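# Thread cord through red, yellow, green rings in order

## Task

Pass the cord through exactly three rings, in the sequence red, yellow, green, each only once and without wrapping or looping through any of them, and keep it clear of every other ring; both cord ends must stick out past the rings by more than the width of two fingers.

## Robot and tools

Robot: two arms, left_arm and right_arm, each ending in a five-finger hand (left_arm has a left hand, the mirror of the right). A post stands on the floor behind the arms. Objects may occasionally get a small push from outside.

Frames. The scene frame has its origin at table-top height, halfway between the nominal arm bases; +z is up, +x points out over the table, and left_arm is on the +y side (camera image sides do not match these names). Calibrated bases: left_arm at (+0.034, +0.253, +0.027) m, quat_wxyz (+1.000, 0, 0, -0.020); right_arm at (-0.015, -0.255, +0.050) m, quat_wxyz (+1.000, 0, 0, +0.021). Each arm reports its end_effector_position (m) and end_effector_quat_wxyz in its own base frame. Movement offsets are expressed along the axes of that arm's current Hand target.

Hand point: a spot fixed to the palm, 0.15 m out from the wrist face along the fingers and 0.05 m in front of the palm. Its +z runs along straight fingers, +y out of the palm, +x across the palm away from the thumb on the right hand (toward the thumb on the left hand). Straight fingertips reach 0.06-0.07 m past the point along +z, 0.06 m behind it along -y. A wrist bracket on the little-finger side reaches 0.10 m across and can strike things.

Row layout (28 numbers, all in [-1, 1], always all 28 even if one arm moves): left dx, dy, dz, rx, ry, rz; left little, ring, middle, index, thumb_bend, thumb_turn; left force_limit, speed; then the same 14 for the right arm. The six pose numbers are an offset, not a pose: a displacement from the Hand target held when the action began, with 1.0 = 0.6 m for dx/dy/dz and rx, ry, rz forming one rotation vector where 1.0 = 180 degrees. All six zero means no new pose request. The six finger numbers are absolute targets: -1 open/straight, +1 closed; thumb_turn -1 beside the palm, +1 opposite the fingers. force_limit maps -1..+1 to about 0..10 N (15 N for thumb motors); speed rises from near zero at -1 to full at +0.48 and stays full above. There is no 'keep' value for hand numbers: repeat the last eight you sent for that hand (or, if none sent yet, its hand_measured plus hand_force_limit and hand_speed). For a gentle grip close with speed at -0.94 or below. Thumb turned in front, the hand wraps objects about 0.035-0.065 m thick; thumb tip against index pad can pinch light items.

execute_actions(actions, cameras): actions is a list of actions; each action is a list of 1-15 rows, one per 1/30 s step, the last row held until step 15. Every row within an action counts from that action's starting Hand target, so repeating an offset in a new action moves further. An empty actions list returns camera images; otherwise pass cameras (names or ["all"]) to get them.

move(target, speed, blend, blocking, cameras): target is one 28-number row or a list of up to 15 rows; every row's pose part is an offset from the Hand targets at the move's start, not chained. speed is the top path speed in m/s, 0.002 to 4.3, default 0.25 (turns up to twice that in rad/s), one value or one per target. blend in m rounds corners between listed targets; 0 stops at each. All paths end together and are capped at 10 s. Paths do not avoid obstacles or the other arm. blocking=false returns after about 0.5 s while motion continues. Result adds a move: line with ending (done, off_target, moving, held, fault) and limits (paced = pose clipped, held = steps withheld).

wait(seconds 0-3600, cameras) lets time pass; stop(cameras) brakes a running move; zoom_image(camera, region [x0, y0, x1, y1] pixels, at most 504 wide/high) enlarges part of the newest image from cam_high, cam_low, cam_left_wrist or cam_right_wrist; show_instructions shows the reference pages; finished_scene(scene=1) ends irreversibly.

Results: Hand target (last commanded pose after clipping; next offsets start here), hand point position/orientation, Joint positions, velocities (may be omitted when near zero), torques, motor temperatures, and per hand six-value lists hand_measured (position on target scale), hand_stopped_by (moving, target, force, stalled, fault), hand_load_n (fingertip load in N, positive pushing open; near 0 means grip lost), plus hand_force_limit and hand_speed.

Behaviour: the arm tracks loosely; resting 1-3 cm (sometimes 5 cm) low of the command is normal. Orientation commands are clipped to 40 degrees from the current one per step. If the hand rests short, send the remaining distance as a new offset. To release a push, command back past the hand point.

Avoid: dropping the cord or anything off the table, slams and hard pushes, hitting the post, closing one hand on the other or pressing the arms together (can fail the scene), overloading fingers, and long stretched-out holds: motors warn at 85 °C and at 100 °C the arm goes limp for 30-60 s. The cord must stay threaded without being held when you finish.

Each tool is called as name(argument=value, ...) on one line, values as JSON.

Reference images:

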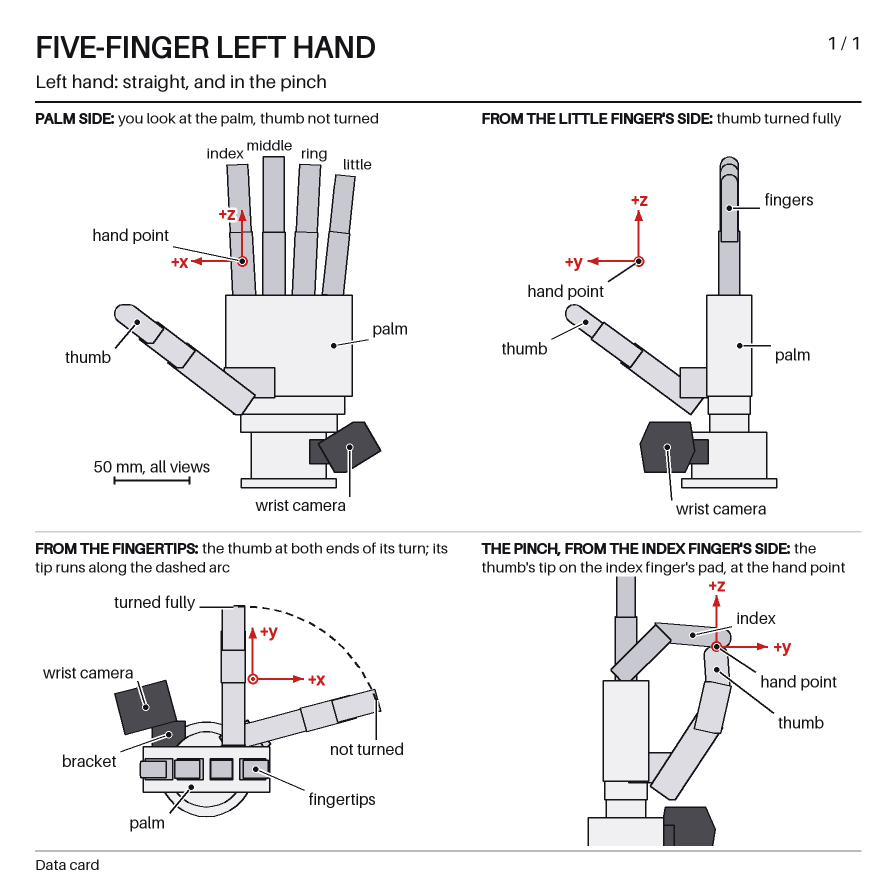

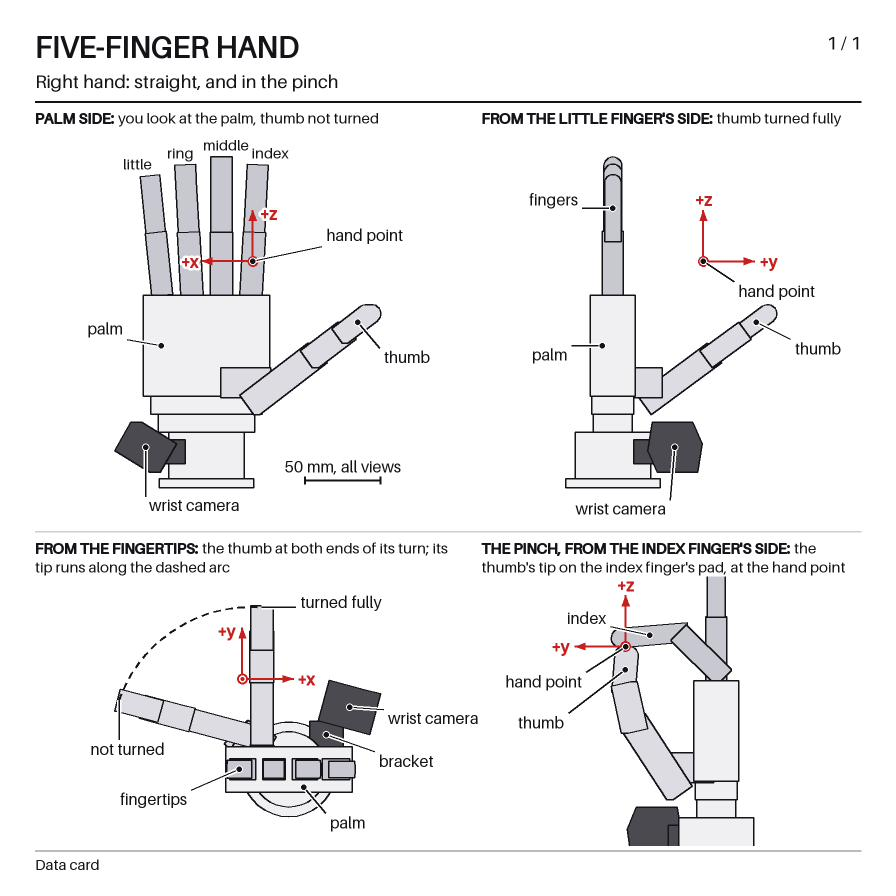

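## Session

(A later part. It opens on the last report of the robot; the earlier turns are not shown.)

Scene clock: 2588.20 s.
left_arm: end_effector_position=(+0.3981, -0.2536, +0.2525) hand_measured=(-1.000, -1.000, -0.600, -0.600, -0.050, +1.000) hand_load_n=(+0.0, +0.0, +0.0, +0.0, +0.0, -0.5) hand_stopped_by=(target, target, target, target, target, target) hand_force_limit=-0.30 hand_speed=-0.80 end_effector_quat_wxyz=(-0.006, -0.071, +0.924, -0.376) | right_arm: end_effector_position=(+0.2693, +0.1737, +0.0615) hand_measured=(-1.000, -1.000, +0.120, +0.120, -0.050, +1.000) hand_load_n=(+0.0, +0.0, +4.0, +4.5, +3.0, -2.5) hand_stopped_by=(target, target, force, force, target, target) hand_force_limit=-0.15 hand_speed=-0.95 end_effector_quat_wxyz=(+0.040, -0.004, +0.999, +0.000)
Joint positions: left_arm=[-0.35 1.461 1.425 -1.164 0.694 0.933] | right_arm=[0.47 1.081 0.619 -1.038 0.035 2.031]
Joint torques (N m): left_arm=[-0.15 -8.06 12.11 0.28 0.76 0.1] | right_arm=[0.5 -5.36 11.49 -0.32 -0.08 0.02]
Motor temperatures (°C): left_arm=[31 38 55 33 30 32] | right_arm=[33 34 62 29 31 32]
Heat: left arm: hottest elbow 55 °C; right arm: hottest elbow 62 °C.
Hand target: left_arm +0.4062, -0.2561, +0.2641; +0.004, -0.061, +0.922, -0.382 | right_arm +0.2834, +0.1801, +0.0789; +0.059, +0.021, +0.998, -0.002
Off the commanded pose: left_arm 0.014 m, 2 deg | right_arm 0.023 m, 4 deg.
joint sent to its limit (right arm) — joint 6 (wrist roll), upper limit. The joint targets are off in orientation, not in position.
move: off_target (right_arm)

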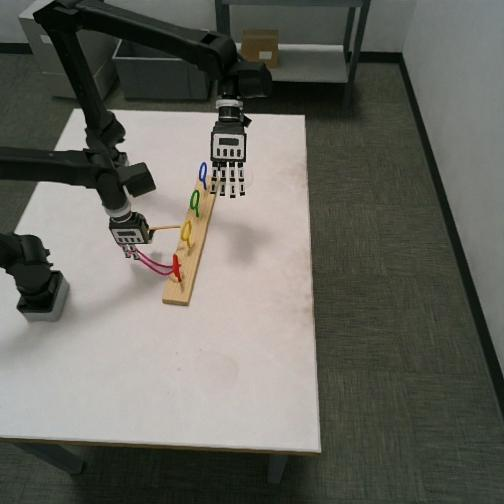

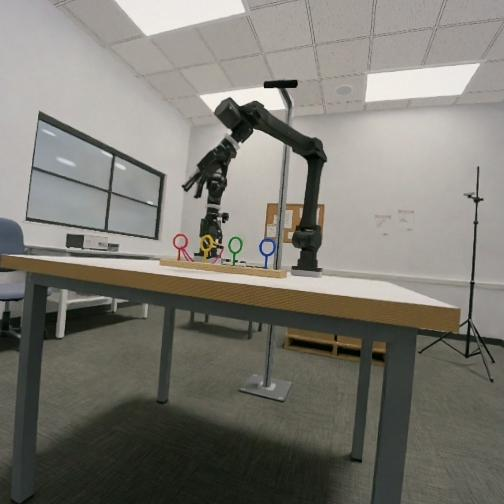

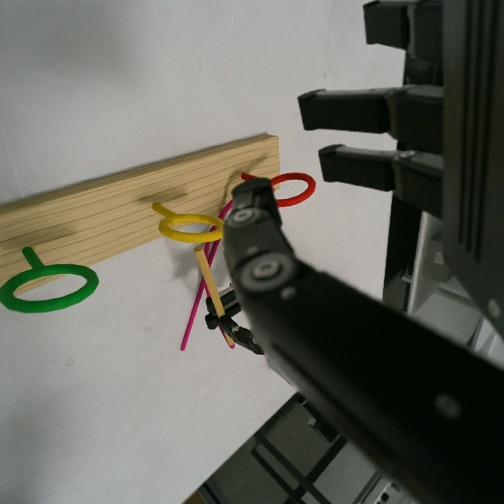

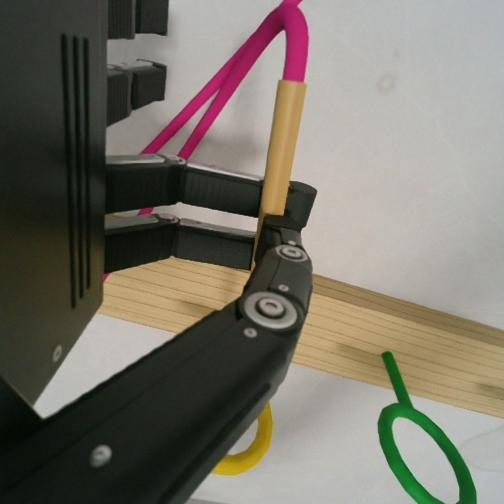

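move(target=[0,0,0,0,0,0,-1,-1,-0.6,-0.6,-0.05,1,-0.3,-0.8,-0.067,0.0033,0.0012,0,0,0,-1,-1,0.56,0.62,-0.05,1,-0.15,-0.95], speed=0.05, cameras=["all"])

zoom_image(camera="cam_low", region=[185, 220, 235, 270])

zoom_image(camera="cam_left_wrist", region=[130, 170, 280, 320])

Scene clock: 2597.57 s.
left_arm: end_effector_position=(+0.3981, -0.2536, +0.2525) hand_measured=(-1.000, -1.000, -0.600, -0.600, -0.050, +1.000) hand_load_n=(+0.0, +0.0, +0.0, +0.0, +0.0, +0.0) hand_stopped_by=(target, target, target, target, target, target) hand_force_limit=-0.30 hand_speed=-0.80 end_effector_quat_wxyz=(-0.006, -0.071, +0.924, -0.376) | right_arm: end_effector_position=(+0.3039, +0.1757, +0.0695) hand_measured=(-1.000, -1.000, +0.120, +0.120, -0.050, +1.000) hand_load_n=(+0.0, +0.0, +4.0, +5.0, +3.0, -2.5) hand_stopped_by=(target, target, force, force, target, target) hand_force_limit=-0.15 hand_speed=-0.95 end_effector_quat_wxyz=(+0.043, +0.011, +0.999, -0.008)
Joint positions: left_arm=[-0.35 1.461 1.425 -1.164 0.694 0.933] | right_arm=[0.44 1.165 0.703 -1.038 0.052 2.032]
Joint torques (N m): left_arm=[-0.09 -8.18 12.11 0.32 0.77 0.09] | right_arm=[-0.26 -6.12 11.6 0.21 0.1 0.02]
Motor temperatures (°C): left_arm=[31 38 55 33 30 32] | right_arm=[33 34 62 29 31 32]
Heat: left arm: hottest elbow 55 °C; right arm: hottest elbow 62 °C.
Hand target: left_arm +0.4062, -0.2561, +0.2641; +0.004, -0.061, +0.922, -0.382 | right_arm +0.3235, +0.1805, +0.0830; +0.059, +0.021, +0.998, -0.002
Off the commanded pose: left_arm 0.014 m, 2 deg | right_arm 0.024 m, 2 deg.
joint sent to its limit (right arm) — joint 6 (wrist roll), upper limit. The joint targets still meet the commanded pose.
move: off_target (right_arm)

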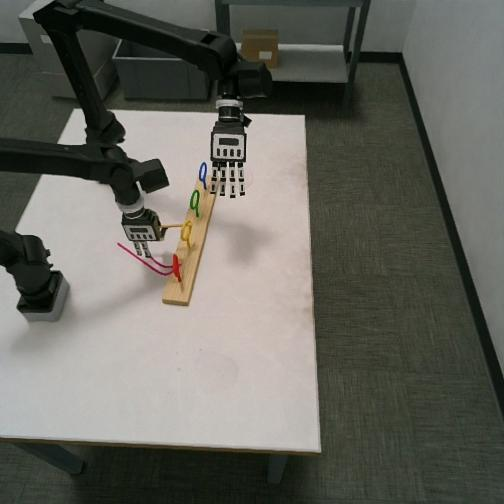

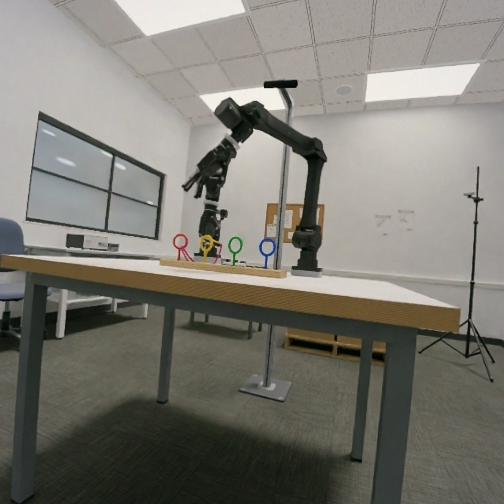

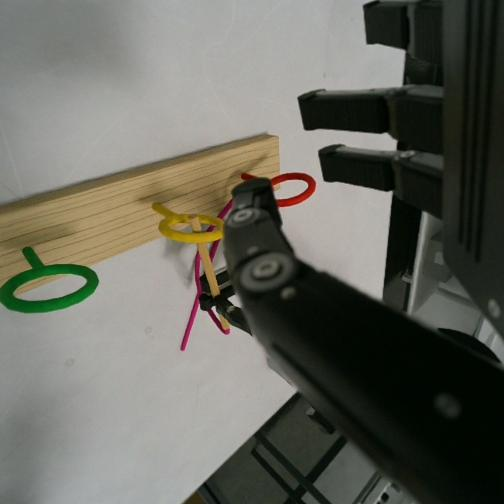

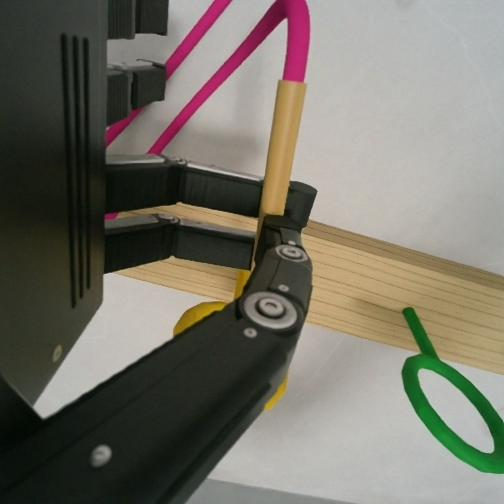

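Scaled by 10.080.

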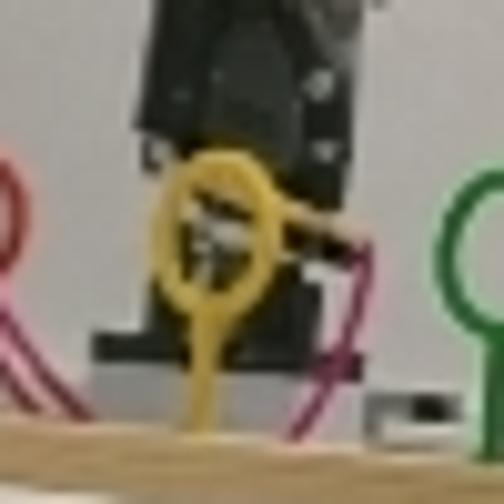

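Scaled by 3.360.

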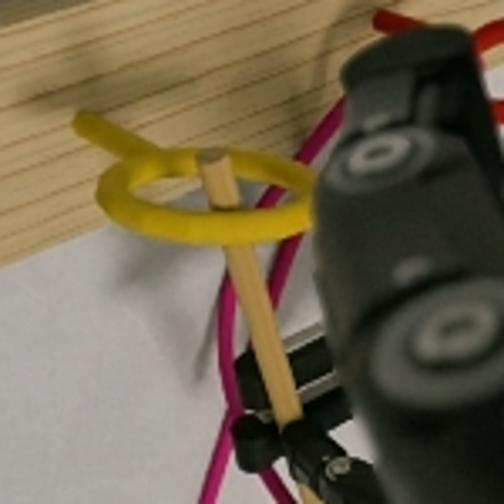

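move(target=[0,0,0,0,0,0,-1,-1,-0.6,-0.6,-0.05,1,-0.3,-0.8,-0.0699,0.0017,0.02,0,0,0,-1,-1,0.56,0.62,-0.05,1,-0.15,-0.95], speed=0.05, cameras=["all"])

zoom_image(camera="cam_low", region=[185, 220, 235, 270])

zoom_image(camera="cam_left_wrist", region=[130, 150, 280, 300])

Scene clock: 2613.50 s.
left_arm: end_effector_position=(+0.3981, -0.2536, +0.2525) hand_measured=(-1.000, -1.000, -0.600, -0.600, -0.050, +1.000) hand_load_n=(+0.0, +0.0, +0.0, +0.0, +0.0, +0.0) hand_stopped_by=(target, target, target, target, target, target) hand_force_limit=-0.30 hand_speed=-0.80 end_effector_quat_wxyz=(-0.006, -0.071, +0.924, -0.376) | right_arm: end_effector_position=(+0.3467, +0.1740, +0.0638) hand_measured=(-1.000, -1.000, +0.120, +0.120, -0.050, +1.000) hand_load_n=(+0.0, +0.0, +4.0, +4.5, +3.0, -2.5) hand_stopped_by=(target, target, force, force, target, target) hand_force_limit=-0.15 hand_speed=-0.95 end_effector_quat_wxyz=(+0.042, +0.022, +0.999, -0.010)
Joint positions: left_arm=[-0.35 1.461 1.425 -1.164 0.694 0.933] | right_arm=[0.384 1.284 0.784 -1 0.052 1.997]
Joint torques (N m): left_arm=[-0.21 -8.12 12.12 0.31 0.76 0.09] | right_arm=[0.38 -6.71 11.49 0.73 -0.17 -0.17]
Motor temperatures (°C): left_arm=[31 38 55 33 31 32] | right_arm=[33 34 62 29 31 32]
Heat: left arm: hottest elbow 55 °C; right arm: hottest elbow 62 °C.
Hand target: left_arm +0.4062, -0.2561, +0.2641; +0.004, -0.061, +0.922, -0.382 | right_arm +0.3666, +0.1797, +0.0761; +0.059, +0.021, +0.998, -0.002
Off the commanded pose: left_arm 0.014 m, 2 deg | right_arm 0.024 m, 2 deg.
move: off_target (right_arm)

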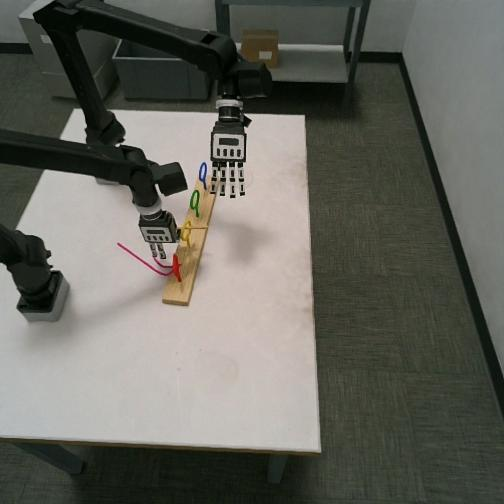

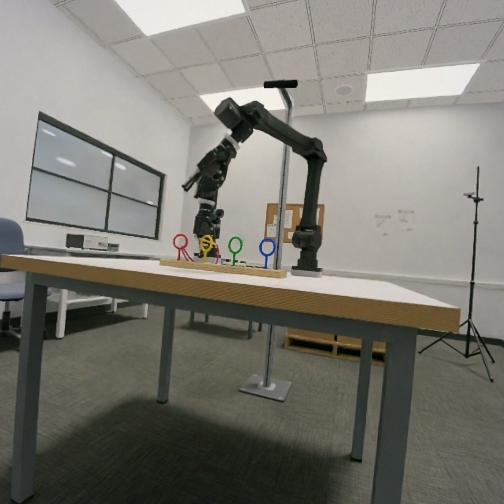

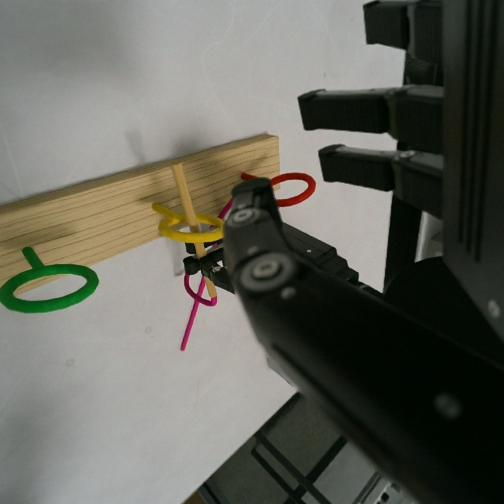

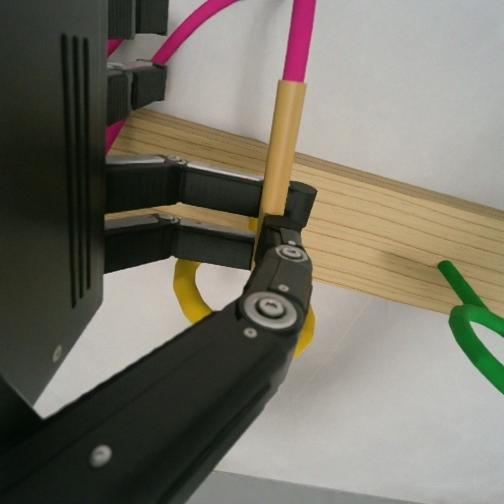

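Scaled by 10.080.

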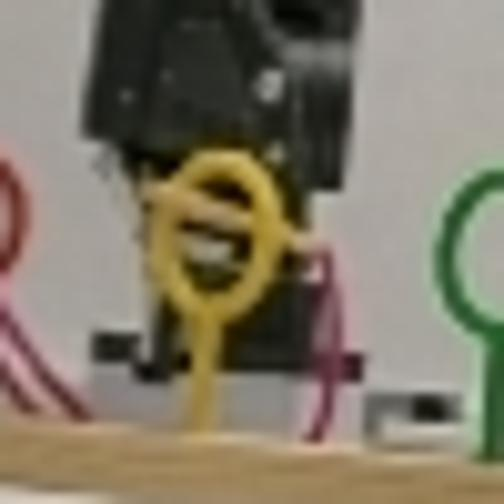

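Scaled by 3.360.

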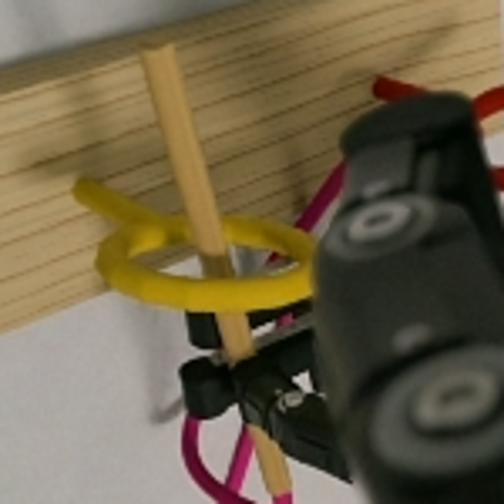

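move(target=[0.0937,0.1503,0.1218,-0.0009,0.0157,0.0158,-1,-1,-0.6,-0.6,-0.05,1,-0.3,-0.8,0,0,0,0,0,0,-1,-1,0.56,0.62,-0.05,1,-0.15,-0.95], speed=0.1, cameras=["all"])

Scene clock: 2637.00 s.
left_arm: end_effector_position=(+0.3420, -0.2462, +0.1419) hand_measured=(-1.000, -1.000, -0.600, -0.600, -0.050, +1.000) hand_load_n=(+0.0, +0.0, +0.0, +0.0, +0.0, +0.0) hand_stopped_by=(target, target, target, target, target, target) hand_force_limit=-0.30 hand_speed=-0.80 end_effector_quat_wxyz=(-0.024, -0.045, +0.926, -0.373) | right_arm: end_effector_position=(+0.3466, +0.1741, +0.0638) hand_measured=(-1.000, -1.000, +0.120, +0.120, -0.050, +1.000) hand_load_n=(-0.5, +0.0, +4.5, +4.5, +3.0, -2.5) hand_stopped_by=(target, target, force, force, target, target) hand_force_limit=-0.15 hand_speed=-0.95 end_effector_quat_wxyz=(+0.042, +0.022, +0.999, -0.010)
Joint positions: left_arm=[-0.38 1.402 1.071 -0.909 0.706 0.971] | right_arm=[0.384 1.284 0.784 -1 0.052 1.996]
Joint torques (N m): left_arm=[-0.85 -8.59 8.99 1.07 0.78 0.1] | right_arm=[-0.32 -7.24 11.33 0.79 -0.16 -0.23]
Motor temperatures (°C): left_arm=[31 38 55 33 31 32] | right_arm=[33 34 68 29 31 32]
Heat: left arm: hottest elbow 55 °C; right arm: hottest elbow 68 °C.
Hand target: left_arm +0.3444, -0.2510, +0.1510; -0.009, -0.029, +0.924, -0.382 | right_arm +0.3666, +0.1796, +0.0760; +0.059, +0.021, +0.998, -0.002
Off the commanded pose: left_arm 0.011 m, 3 deg | right_arm 0.024 m, 2 deg.
move: off_target (left_arm)

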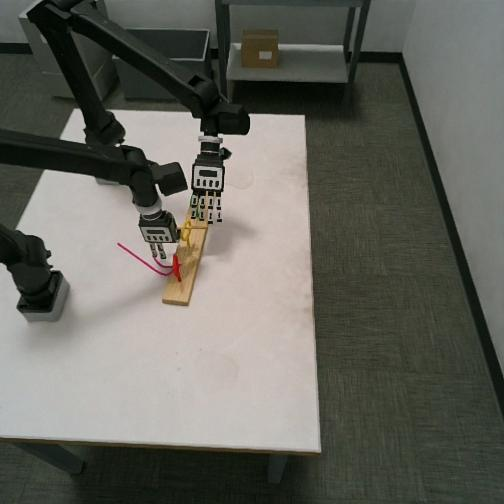

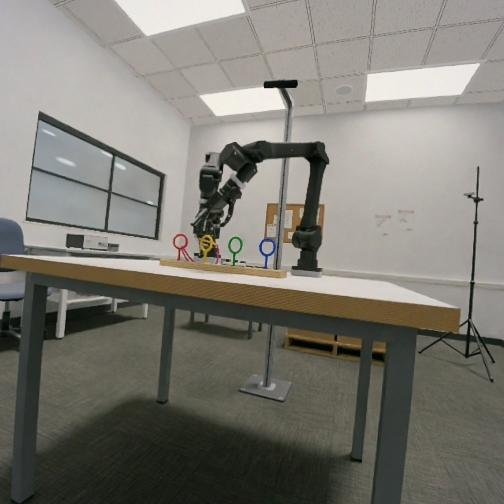

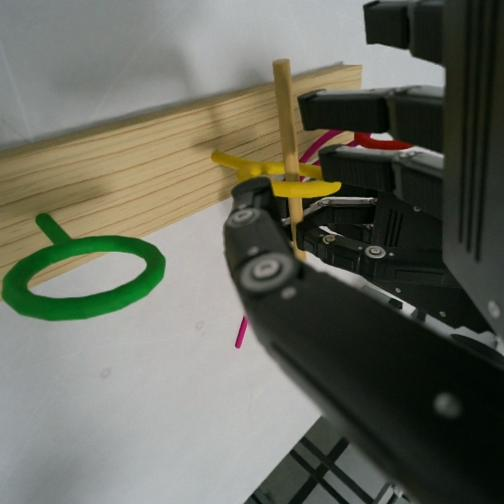

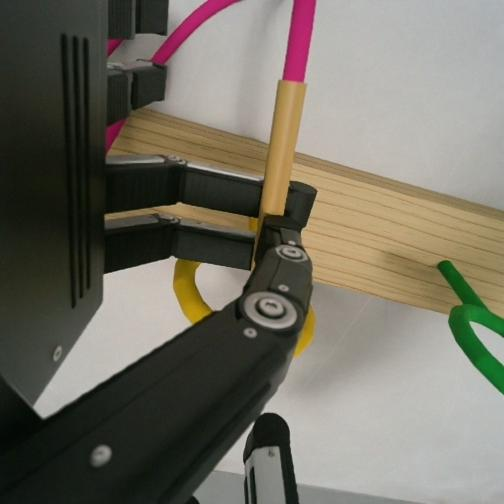

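move(target=[-0.0213,-0.0177,0.0757,0,0,0,-1,-1,-0.6,-0.6,-0.05,1,-0.3,-0.8,0,0,0,0,0,0,-1,-1,0.56,0.62,-0.05,1,-0.15,-0.95], speed=0.08, cameras=["cam_left_wrist","cam_right_wrist"])

Scene clock: 2654.43 s.
left_arm: end_effector_position=(+0.3500, -0.2825, +0.1191) hand_measured=(-1.000, -1.000, -0.600, -0.600, -0.050, +1.000) hand_load_n=(+0.0, +0.0, +0.0, +0.0, +0.0, +0.0) hand_stopped_by=(target, target, target, target, target, target) hand_force_limit=-0.30 hand_speed=-0.80 end_effector_quat_wxyz=(-0.019, -0.032, +0.926, -0.377) | right_arm: end_effector_position=(+0.3466, +0.1741, +0.0638) hand_measured=(-1.000, -1.000, +0.120, +0.120, -0.050, +1.000) hand_load_n=(+0.0, +0.0, +4.0, +4.5, +3.0, -2.0) hand_stopped_by=(target, target, force, force, target, target) hand_force_limit=-0.15 hand_speed=-0.95 end_effector_quat_wxyz=(+0.042, +0.022, +0.999, -0.010)
Joint positions: left_arm=[-0.452 1.468 1.071 -0.783 0.686 0.91] | right_arm=[0.384 1.284 0.784 -1 0.052 1.996]
Joint torques (N m): left_arm=[-0.91 -7.77 10.25 1.2 0.44 -0.12] | right_arm=[-0.09 -6.95 11.54 0.8 -0.18 -0.21]
Motor temperatures (°C): left_arm=[31 38 53 33 31 32] | right_arm=[33 34 70 29 31 32]
Heat: left arm: hottest elbow 53 °C; right arm: hottest elbow 70 °C.
Hand target: left_arm +0.3580, -0.2900, +0.1258; -0.009, -0.029, +0.924, -0.382 | right_arm +0.3666, +0.1796, +0.0760; +0.059, +0.021, +0.998, -0.002
Off the commanded pose: left_arm 0.013 m, 1 deg | right_arm 0.024 m, 2 deg.
move: off_target (left_arm)

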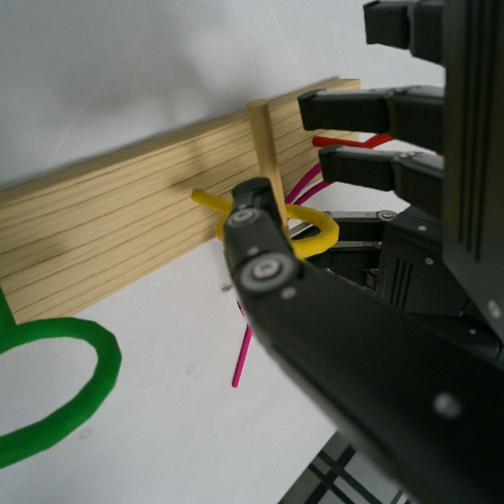

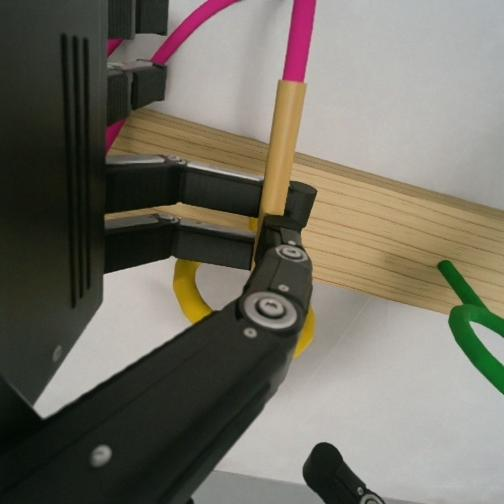

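move(target=[-0.0065,-0.0018,0.0535,0,0,0,-1,-1,-0.6,-0.6,-0.05,1,-0.3,-0.8,0,0,0,0,0,0,-1,-1,0.56,0.62,-0.05,1,-0.15,-0.95], speed=0.06, cameras=["cam_left_wrist","cam_right_wrist"])

Scene clock: 2662.93 s.
left_arm: end_effector_position=(+0.3556, -0.3056, +0.0991) hand_measured=(-1.000, -1.000, -0.600, -0.600, -0.050, +1.000) hand_load_n=(+0.0, +0.0, +0.0, +0.0, +0.0, +0.0) hand_stopped_by=(target, target, target, target, target, target) hand_force_limit=-0.30 hand_speed=-0.80 end_effector_quat_wxyz=(-0.017, -0.031, +0.925, -0.377) | right_arm: end_effector_position=(+0.3466, +0.1741, +0.0638) hand_measured=(-1.000, -1.000, +0.120, +0.120, -0.050, +1.000) hand_load_n=(+0.0, -0.5, +4.0, +4.5, +3.0, -2.5) hand_stopped_by=(target, target, force, force, target, target) hand_force_limit=-0.15 hand_speed=-0.95 end_effector_quat_wxyz=(+0.042, +0.022, +0.999, -0.010)
Joint positions: left_arm=[-0.493 1.522 1.071 -0.694 0.669 0.861] | right_arm=[0.384 1.284 0.784 -1 0.052 1.996]
Joint torques (N m): left_arm=[-0.73 -8.06 9.83 1.24 0.42 -0.13] | right_arm=[-0.21 -6.65 11.41 0.77 -0.1 -0.22]
Motor temperatures (°C): left_arm=[31 37 53 33 30 32] | right_arm=[33 34 71 29 31 32]
Heat: left arm: hottest elbow 53 °C; right arm: hottest elbow 71 °C.
Hand target: left_arm +0.3622, -0.3132, +0.1037; -0.009, -0.029, +0.924, -0.382 | right_arm +0.3666, +0.1796, +0.0760; +0.059, +0.021, +0.998, -0.002
Off the commanded pose: left_arm 0.011 m, 1 deg | right_arm 0.024 m, 2 deg.
move: off_target (left_arm)

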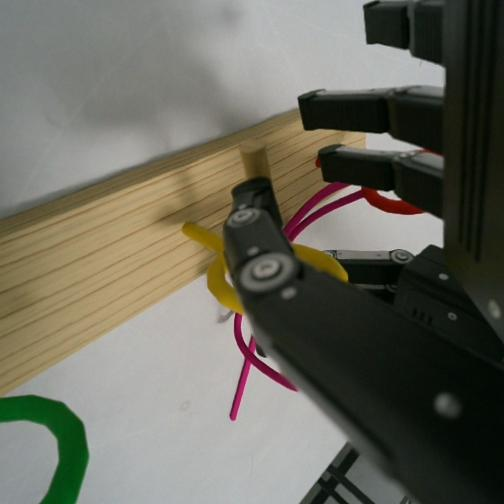

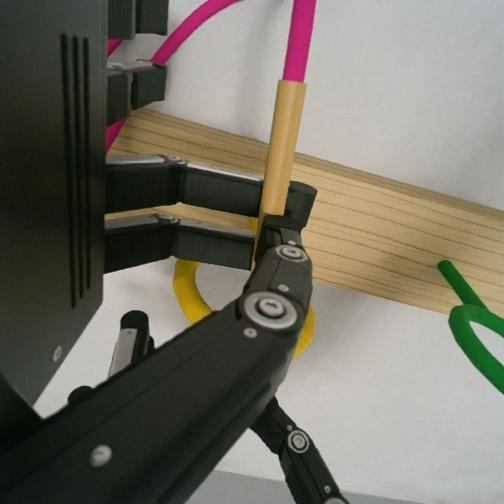

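move(target=[0.004,0.0033,0.0217,0,0,0,-1,-1,-0.6,-0.6,-0.05,1,-0.3,-0.8,0,0,0,0,0,0,-1,-1,0.56,0.62,-0.05,1,-0.15,-0.95], speed=0.05, cameras=["cam_left_wrist","cam_right_wrist"])

Scene clock: 2668.90 s.
left_arm: end_effector_position=(+0.3589, -0.3139, +0.0958) hand_measured=(-1.000, -1.000, -0.600, -0.600, -0.050, +1.000) hand_load_n=(+0.0, +0.0, +0.0, +0.0, +0.5, +0.5) hand_stopped_by=(target, target, target, target, target, target) hand_force_limit=-0.30 hand_speed=-0.80 end_effector_quat_wxyz=(-0.011, -0.032, +0.924, -0.380) | right_arm: end_effector_position=(+0.3467, +0.1735, +0.0625) hand_measured=(-1.000, -1.000, +0.120, +0.120, -0.050, +1.000) hand_load_n=(+0.0, +0.0, +3.5, +6.5, +3.0, -1.0) hand_stopped_by=(target, target, force, force, target, target) hand_force_limit=-0.15 hand_speed=-0.95 end_effector_quat_wxyz=(+0.041, +0.022, +0.999, -0.011)
Joint positions: left_arm=[-0.507 1.532 1.071 -0.657 0.659 0.839] | right_arm=[0.382 1.288 0.784 -1 0.052 1.996]
Joint torques (N m): left_arm=[-1.14 -7.82 8.7 1.46 0.46 -0.12] | right_arm=[0.15 -7.36 11.64 0.57 -0.12 -0.17]
Motor temperatures (°C): left_arm=[31 38 53 33 30 32] | right_arm=[33 34 71 29 31 32]
Heat: left arm: hottest elbow 53 °C; right arm: hottest elbow 71 °C.
Hand target: left_arm +0.3597, -0.3211, +0.0931; -0.009, -0.029, +0.924, -0.382 | right_arm +0.3666, +0.1797, +0.0760; +0.059, +0.021, +0.998, -0.002
Off the commanded pose: left_arm 0.008 m, 0 deg | right_arm 0.025 m, 2 deg.
move: done

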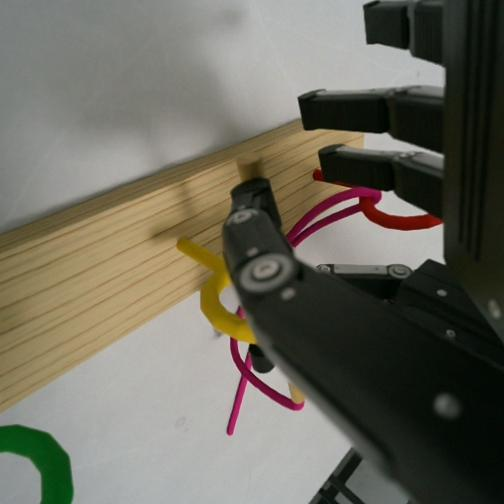

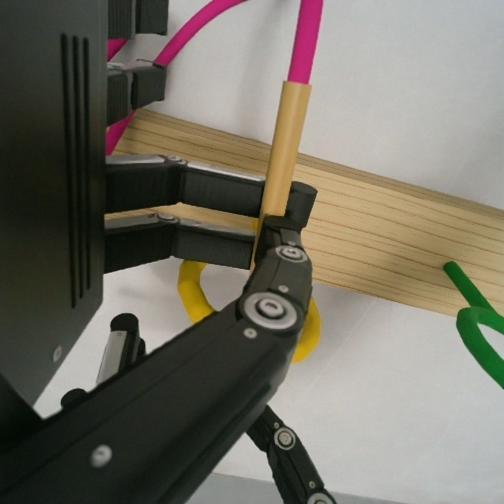

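move(target=[[0.0067,0.0067,-0.01,0,0,0,-1,-1,-0.6,-0.6,-0.05,1,-0.3,-0.8,0,0,0,0,0,0,-1,-1,0.56,0.62,-0.05,1,-0.15,-0.95]], speed=0.05, cameras=["cam_left_wrist","cam_right_wrist"])

Scene clock: 2676.60 s.
left_arm: end_effector_position=(+0.3545, -0.3115, +0.0910) hand_measured=(-1.000, -1.000, -0.600, -0.600, -0.050, +1.000) hand_load_n=(+0.0, +0.0, -0.5, +0.0, +0.0, +0.0) hand_stopped_by=(target, target, target, target, target, target) hand_force_limit=-0.30 hand_speed=-0.80 end_effector_quat_wxyz=(-0.015, -0.034, +0.925, -0.377) | right_arm: end_effector_position=(+0.3465, +0.1734, +0.0617) hand_measured=(-1.000, -1.000, +0.120, +0.120, -0.050, +1.000) hand_load_n=(+0.0, +0.0, +3.0, +7.0, +3.5, -1.0) hand_stopped_by=(target, target, force, force, target, target) hand_force_limit=-0.15 hand_speed=-0.95 end_effector_quat_wxyz=(+0.039, +0.022, +0.999, -0.011)
Joint positions: left_arm=[-0.507 1.532 1.058 -0.657 0.659 0.839] | right_arm=[0.382 1.29 0.784 -1 0.052 1.996]
Joint torques (N m): left_arm=[-0.44 -9.05 8.28 1.17 0.61 -0.03] | right_arm=[0.91 -7.24 11.63 0.76 -0.15 -0.19]
Motor temperatures (°C): left_arm=[31 37 52 33 30 32] | right_arm=[33 34 72 29 31 32]
Heat: left arm: hottest elbow 52 °C; right arm: hottest elbow 72 °C.
Hand target: left_arm +0.3554, -0.3143, +0.0947; -0.009, -0.029, +0.924, -0.382 | right_arm +0.3666, +0.1797, +0.0760; +0.059, +0.021, +0.998, -0.002
Off the commanded pose: left_arm 0.005 m, 1 deg | right_arm 0.025 m, 3 deg.
move: done

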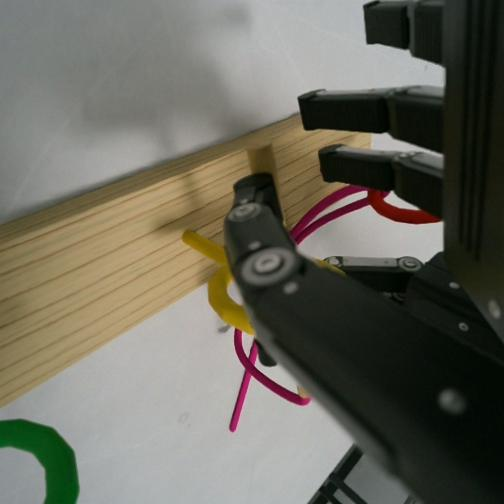

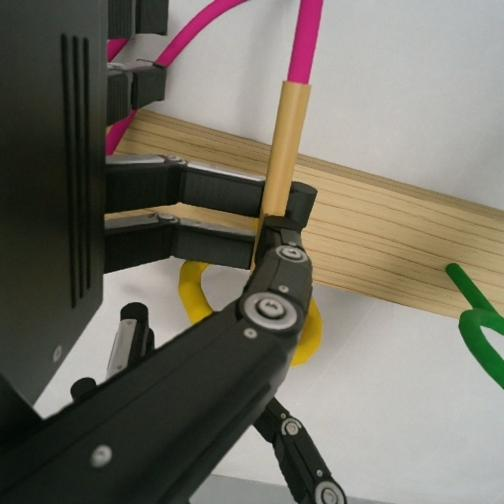

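move(target=[0,-0.0075,0,0,0,0,-1,-1,-0.6,-0.6,-0.05,1,-0.3,-0.8,0,0,0,0,0,0,-1,-1,0.56,0.62,-0.05,1,-0.15,-0.95], speed=0.05, cameras=["cam_left_wrist","cam_right_wrist"])

Scene clock: 2686.27 s.
left_arm: end_effector_position=(+0.3535, -0.3109, +0.0900) hand_measured=(-1.000, -1.000, -0.600, -0.600, -0.050, +1.000) hand_load_n=(+0.0, +0.0, +0.0, +0.0, +0.0, +0.0) hand_stopped_by=(target, target, target, target, target, target) hand_force_limit=-0.30 hand_speed=-0.80 end_effector_quat_wxyz=(-0.016, -0.034, +0.926, -0.377) | right_arm: end_effector_position=(+0.3465, +0.1734, +0.0617) hand_measured=(-1.000, -1.000, +0.120, +0.120, -0.050, +1.000) hand_load_n=(+0.0, +0.0, +3.5, +6.0, +3.0, -1.5) hand_stopped_by=(target, target, force, force, target, target) hand_force_limit=-0.15 hand_speed=-0.95 end_effector_quat_wxyz=(+0.039, +0.022, +0.999, -0.011)
Joint positions: left_arm=[-0.507 1.532 1.056 -0.657 0.659 0.839] | right_arm=[0.382 1.29 0.784 -1 0.052 1.996]
Joint torques (N m): left_arm=[-1.03 -8.94 9.17 0.95 0.51 -0.09] | right_arm=[0.56 -7.12 11.34 0.8 -0.1 -0.13]
Motor temperatures (°C): left_arm=[31 37 53 33 30 32] | right_arm=[33 34 72 29 31 32]
Heat: left arm: hottest elbow 53 °C; right arm: hottest elbow 72 °C.
Hand target: left_arm +0.3557, -0.3174, +0.0979; -0.009, -0.029, +0.924, -0.382 | right_arm +0.3666, +0.1797, +0.0760; +0.059, +0.021, +0.998, -0.002
Off the commanded pose: left_arm 0.010 m, 1 deg | right_arm 0.025 m, 3 deg.
move: done

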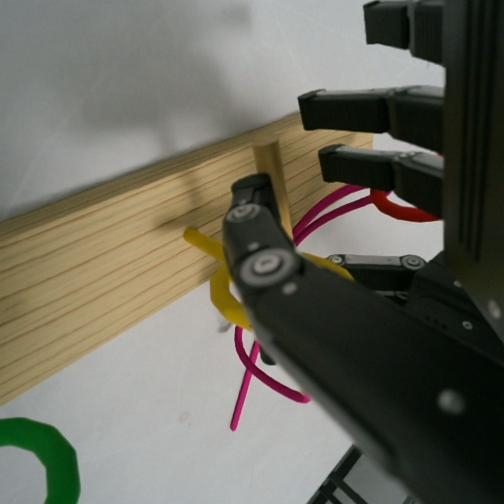

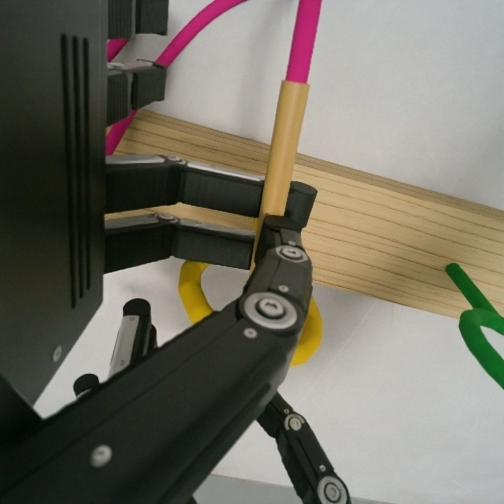

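move(target=[0,-0.009,0,0,0,0,-1,-1,-0.6,-0.6,-0.05,1,-0.3,-0.8,0,0,0,0,0,0,-1,-1,0.56,0.62,-0.05,1,-0.15,-0.95], speed=0.05, cameras=["cam_left_wrist","cam_right_wrist"])

Scene clock: 2690.90 s.
left_arm: end_effector_position=(+0.3531, -0.3114, +0.0897) hand_measured=(-1.000, -1.000, -0.600, -0.600, -0.050, +1.000) hand_load_n=(+0.0, +0.0, +0.0, +0.0, +0.0, -0.5) hand_stopped_by=(target, target, target, target, target, target) hand_force_limit=-0.30 hand_speed=-0.80 end_effector_quat_wxyz=(-0.016, -0.034, +0.926, -0.375) | right_arm: end_effector_position=(+0.3465, +0.1734, +0.0617) hand_measured=(-1.000, -1.000, +0.120, +0.120, -0.050, +1.000) hand_load_n=(+0.0, +0.0, +3.5, +6.0, +3.0, -1.5) hand_stopped_by=(target, target, force, force, target, target) hand_force_limit=-0.15 hand_speed=-0.95 end_effector_quat_wxyz=(+0.039, +0.022, +0.999, -0.011)
Joint positions: left_arm=[-0.509 1.532 1.056 -0.657 0.656 0.838] | right_arm=[0.382 1.29 0.784 -1 0.052 1.996]
Joint torques (N m): left_arm=[-1.32 -9 10.06 0.73 0.53 -0.13] | right_arm=[0.79 -8 11.55 0.62 -0.15 -0.22]
Motor temperatures (°C): left_arm=[31 37 53 33 30 32] | right_arm=[33 34 72 29 31 32]
Heat: left arm: hottest elbow 53 °C; right arm: hottest elbow 72 °C.
Hand target: left_arm +0.3560, -0.3212, +0.1017; -0.009, -0.029, +0.924, -0.382 | right_arm +0.3666, +0.1797, +0.0760; +0.059, +0.021, +0.998, -0.002
Off the commanded pose: left_arm 0.016 m, 1 deg | right_arm 0.025 m, 3 deg.
move: off_target (left_arm)

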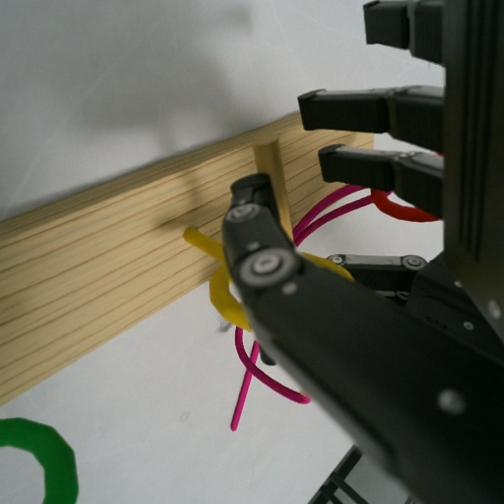

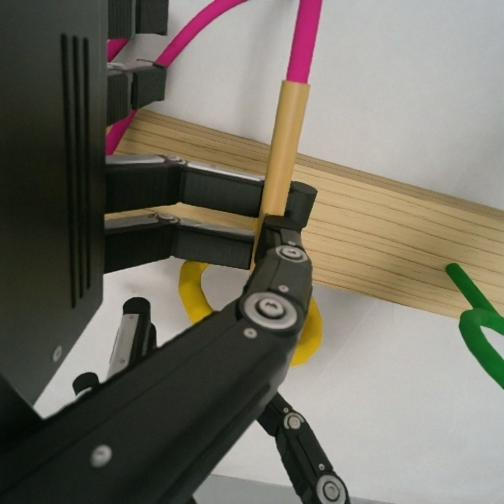

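move(target=[0,-0.0075,0,0,0,0,-1,-1,-0.6,-0.6,-0.05,1,-0.3,-0.8,0,0,0,0,0,0,-1,-1,0.56,0.62,-0.05,1,-0.15,-0.95], speed=0.05, cameras=["cam_left_wrist"])

Scene clock: 2694.50 s.
left_arm: end_effector_position=(+0.3523, -0.3122, +0.0895) hand_measured=(-1.000, -1.000, -0.600, -0.600, -0.050, +1.000) hand_load_n=(+0.0, +0.0, +0.0, +0.0, +1.0, -0.5) hand_stopped_by=(target, target, target, target, target, target) hand_force_limit=-0.30 hand_speed=-0.80 end_effector_quat_wxyz=(-0.016, -0.035, +0.927, -0.374) | right_arm: end_effector_position=(+0.3465, +0.1734, +0.0617) hand_measured=(-1.000, -1.000, +0.120, +0.120, -0.050, +1.000) hand_load_n=(+0.0, +0.0, +3.5, +6.0, +3.0, -1.5) hand_stopped_by=(target, target, force, force, target, target) hand_force_limit=-0.15 hand_speed=-0.95 end_effector_quat_wxyz=(+0.039, +0.022, +0.999, -0.011)
Joint positions: left_arm=[-0.513 1.532 1.056 -0.657 0.652 0.834] | right_arm=[0.382 1.29 0.784 -1 0.052 1.996]
Joint torques (N m): left_arm=[-1.49 -9.17 10.73 0.55 0.6 -0.17] | right_arm=[0.26 -8.35 11.41 0.54 -0.13 -0.2]
Motor temperatures (°C): left_arm=[31 37 53 33 30 32] | right_arm=[33 34 72 29 31 32]
Heat: left arm: hottest elbow 53 °C; right arm: hottest elbow 72 °C.
Hand target: left_arm +0.3563, -0.3244, +0.1049; -0.009, -0.029, +0.924, -0.382 | right_arm +0.3666, +0.1797, +0.0760; +0.059, +0.021, +0.998, -0.002
Off the commanded pose: left_arm 0.020 m, 1 deg | right_arm 0.025 m, 3 deg.
move: off_target (left_arm)

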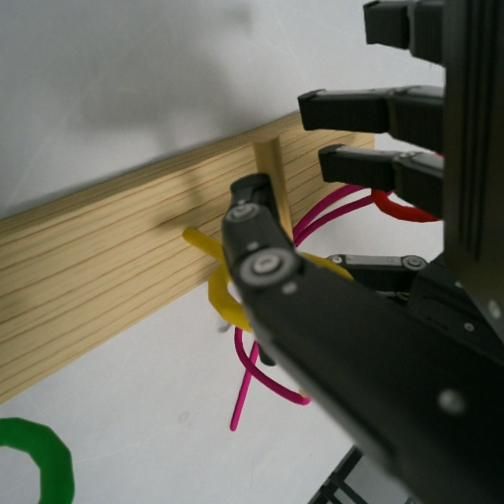

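move(target=[0,0,-0.015,0,0,0,-1,-1,-0.6,-0.6,-0.05,1,-0.3,-0.8,0,0,0,0,0,0,-1,-1,0.56,0.62,-0.05,1,-0.15,-0.95], speed=0.05, cameras=["cam_left_wrist"])

Scene clock: 2699.73 s.
left_arm: end_effector_position=(+0.3474, -0.3099, +0.0891) hand_measured=(-1.000, -1.000, -0.600, -0.600, -0.050, +1.000) hand_load_n=(+0.0, +0.0, +0.0, -0.5, +0.0, +0.0) hand_stopped_by=(target, target, target, target, target, target) hand_force_limit=-0.30 hand_speed=-0.80 end_effector_quat_wxyz=(-0.025, -0.038, +0.928, -0.369) | right_arm: end_effector_position=(+0.3465, +0.1734, +0.0617) hand_measured=(-1.000, -1.000, +0.120, +0.120, -0.050, +1.000) hand_load_n=(+0.0, +0.0, +4.0, +4.5, +3.0, -2.0) hand_stopped_by=(target, target, force, force, target, target) hand_force_limit=-0.15 hand_speed=-0.95 end_effector_quat_wxyz=(+0.039, +0.022, +0.999, -0.011)
Joint positions: left_arm=[-0.513 1.532 1.056 -0.678 0.654 0.833] | right_arm=[0.382 1.29 0.784 -1 0.052 1.996]
Joint torques (N m): left_arm=[-0.56 -10.05 10.93 0.32 0.74 -0.05] | right_arm=[-0.21 -7.41 11.38 0.55 -0.15 -0.2]
Motor temperatures (°C): left_arm=[31 37 53 33 30 32] | right_arm=[33 35 72 29 31 32]
Heat: left arm: hottest elbow 53 °C; right arm: hottest elbow 72 °C.
Hand target: left_arm +0.3562, -0.3181, +0.1113; -0.009, -0.029, +0.924, -0.382 | right_arm +0.3666, +0.1797, +0.0760; +0.059, +0.021, +0.998, -0.002
Off the commanded pose: left_arm 0.025 m, 3 deg | right_arm 0.025 m, 3 deg.
move: off_target (left_arm)

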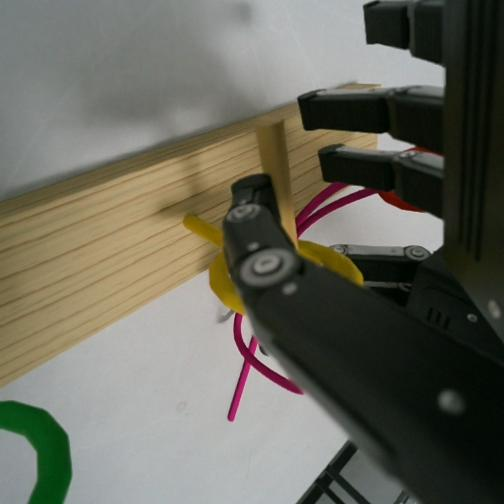

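move(target=[-0.0043,-0.0132,-0.0107,0,0,0,-1,-1,-0.6,-0.6,-0.05,1,-0.3,-0.8,0,0,0,0,0,0,-1,-1,0.56,0.62,-0.05,1,-0.15,-0.95], speed=0.05, cameras=["cam_left_wrist"])

Scene clock: 2705.37 s.
left_arm: end_effector_position=(+0.3436, -0.3079, +0.0931) hand_measured=(-1.000, -1.000, -0.600, -0.600, -0.050, +1.000) hand_load_n=(+0.0, +0.0, +0.0, +0.0, +0.0, +0.0) hand_stopped_by=(target, target, target, target, target, target) hand_force_limit=-0.30 hand_speed=-0.80 end_effector_quat_wxyz=(-0.032, -0.041, +0.929, -0.366) | right_arm: end_effector_position=(+0.3465, +0.1734, +0.0617) hand_measured=(-1.000, -1.000, +0.120, +0.120, -0.050, +1.000) hand_load_n=(+0.0, +0.0, +4.0, +4.5, +3.0, -2.0) hand_stopped_by=(target, target, force, force, target, target) hand_force_limit=-0.15 hand_speed=-0.95 end_effector_quat_wxyz=(+0.039, +0.022, +0.999, -0.011)
Joint positions: left_arm=[-0.513 1.526 1.062 -0.708 0.654 0.833] | right_arm=[0.382 1.29 0.784 -1 0.052 1.996]
Joint torques (N m): left_arm=[-0.38 -9.64 12.38 0.36 0.73 -0.03] | right_arm=[-0.44 -7.12 11.29 0.64 -0.13 -0.17]
Motor temperatures (°C): left_arm=[31 37 54 33 30 32] | right_arm=[33 35 73 29 31 32]
Heat: left arm: hottest elbow 54 °C; right arm: hottest elbow 73 °C.
Hand target: left_arm +0.3593, -0.3190, +0.1214; -0.009, -0.029, +0.924, -0.382 | right_arm +0.3666, +0.1797, +0.0760; +0.059, +0.021, +0.998, -0.002
Off the commanded pose: left_arm 0.034 m, 4 deg | right_arm 0.025 m, 3 deg.
move: off_target (left_arm)

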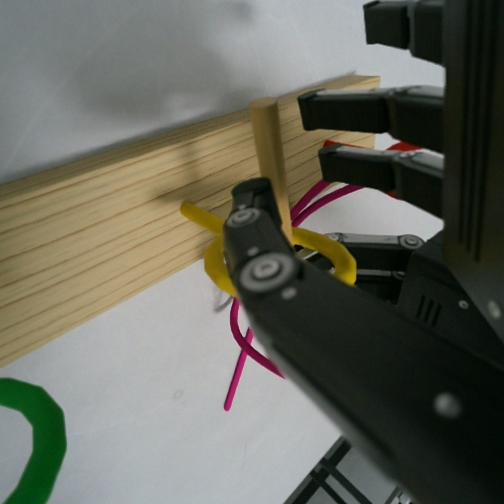

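move(target=[-0.0183,-0.009,0.006,0,0,0,-1,-1,-0.6,-0.6,-0.05,1,-0.3,-0.8,0,0,0,0,0,0,-1,-1,0.56,0.62,-0.05,1,-0.15,-0.95], speed=0.05, cameras=["cam_left_wrist"])

Scene clock: 2718.70 s.
left_arm: end_effector_position=(+0.3562, -0.3151, +0.1065) hand_measured=(-1.000, -1.000, -0.600, -0.600, -0.050, +1.000) hand_load_n=(+0.0, +0.0, +0.0, +0.0, +0.0, +0.0) hand_stopped_by=(target, target, target, target, target, target) hand_force_limit=-0.30 hand_speed=-0.80 end_effector_quat_wxyz=(-0.020, -0.036, +0.927, -0.373) | right_arm: end_effector_position=(+0.3465, +0.1734, +0.0617) hand_measured=(-1.000, -1.000, +0.120, +0.120, -0.050, +1.000) hand_load_n=(+0.0, +0.0, +4.0, +4.5, +3.0, -2.0) hand_stopped_by=(target, target, force, force, target, target) hand_force_limit=-0.15 hand_speed=-0.95 end_effector_quat_wxyz=(+0.039, +0.022, +0.999, -0.011)
Joint positions: left_arm=[-0.513 1.529 1.102 -0.714 0.655 0.833] | right_arm=[0.382 1.29 0.784 -1 0.052 1.996]
Joint torques (N m): left_arm=[-0.32 -8.12 12.52 0.36 0.71 -0.02] | right_arm=[0.15 -7.59 11.34 0.76 -0.18 -0.21]
Motor temperatures (°C): left_arm=[31 38 56 33 30 32] | right_arm=[33 35 73 29 31 32]
Heat: left arm: hottest elbow 56 °C; right arm: hottest elbow 73 °C.
Hand target: left_arm +0.3706, -0.3249, +0.1223; -0.009, -0.029, +0.924, -0.382 | right_arm +0.3666, +0.1797, +0.0760; +0.059, +0.021, +0.998, -0.002
Off the commanded pose: left_arm 0.023 m, 2 deg | right_arm 0.025 m, 3 deg.
move: off_target (left_arm)

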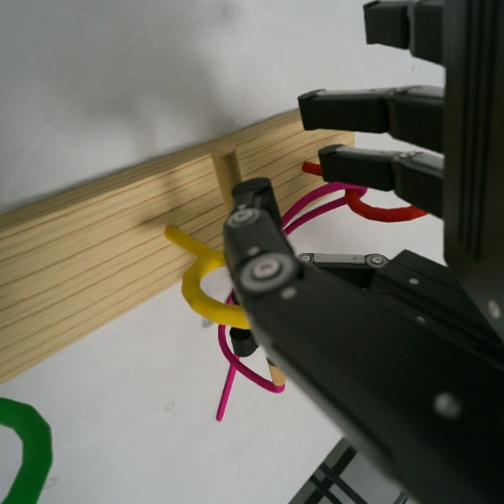

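move(target=[0.017,0.0367,0.0252,0,0,0,-1,-1,-0.6,-0.6,-0.05,1,-0.3,-0.8,0,0,0,0,0,0,-1,-1,0.56,0.62,-0.05,1,-0.15,-0.95], speed=0.05, cameras=["cam_left_wrist"])

Scene clock: 2726.13 s.
left_arm: end_effector_position=(+0.3572, -0.3157, +0.0972) hand_measured=(-1.000, -1.000, -0.600, -0.600, -0.050, +1.000) hand_load_n=(+0.0, +0.0, +0.0, +0.0, +0.0, +0.0) hand_stopped_by=(target, target, target, target, target, target) hand_force_limit=-0.30 hand_speed=-0.80 end_effector_quat_wxyz=(-0.011, -0.032, +0.925, -0.379) | right_arm: end_effector_position=(+0.3465, +0.1734, +0.0617) hand_measured=(-1.000, -1.000, +0.120, +0.120, -0.050, +1.000) hand_load_n=(+0.0, +0.0, +3.5, +5.5, +3.0, -1.5) hand_stopped_by=(target, target, force, force, target, target) hand_force_limit=-0.15 hand_speed=-0.95 end_effector_quat_wxyz=(+0.039, +0.022, +0.999, -0.011)
Joint positions: left_arm=[-0.513 1.53 1.073 -0.661 0.655 0.833] | right_arm=[0.382 1.29 0.784 -1 0.052 1.996]
Joint torques (N m): left_arm=[-0.62 -8 8.72 1.33 0.65 -0.05] | right_arm=[-0.09 -7.12 11.25 0.66 -0.11 -0.18]
Motor temperatures (°C): left_arm=[31 38 57 33 30 32] | right_arm=[33 35 73 29 31 32]
Heat: left arm: hottest elbow 57 °C; right arm: hottest elbow 73 °C.
Hand target: left_arm +0.3590, -0.3204, +0.0963; -0.009, -0.029, +0.924, -0.382 | right_arm +0.3666, +0.1797, +0.0760; +0.059, +0.021, +0.998, -0.002
Off the commanded pose: left_arm 0.005 m, 1 deg | right_arm 0.025 m, 3 deg.
move: done

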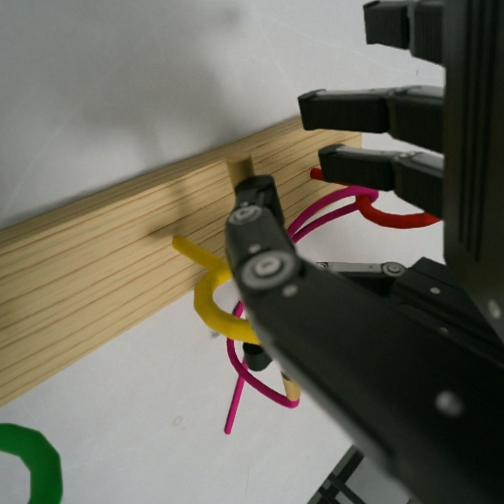

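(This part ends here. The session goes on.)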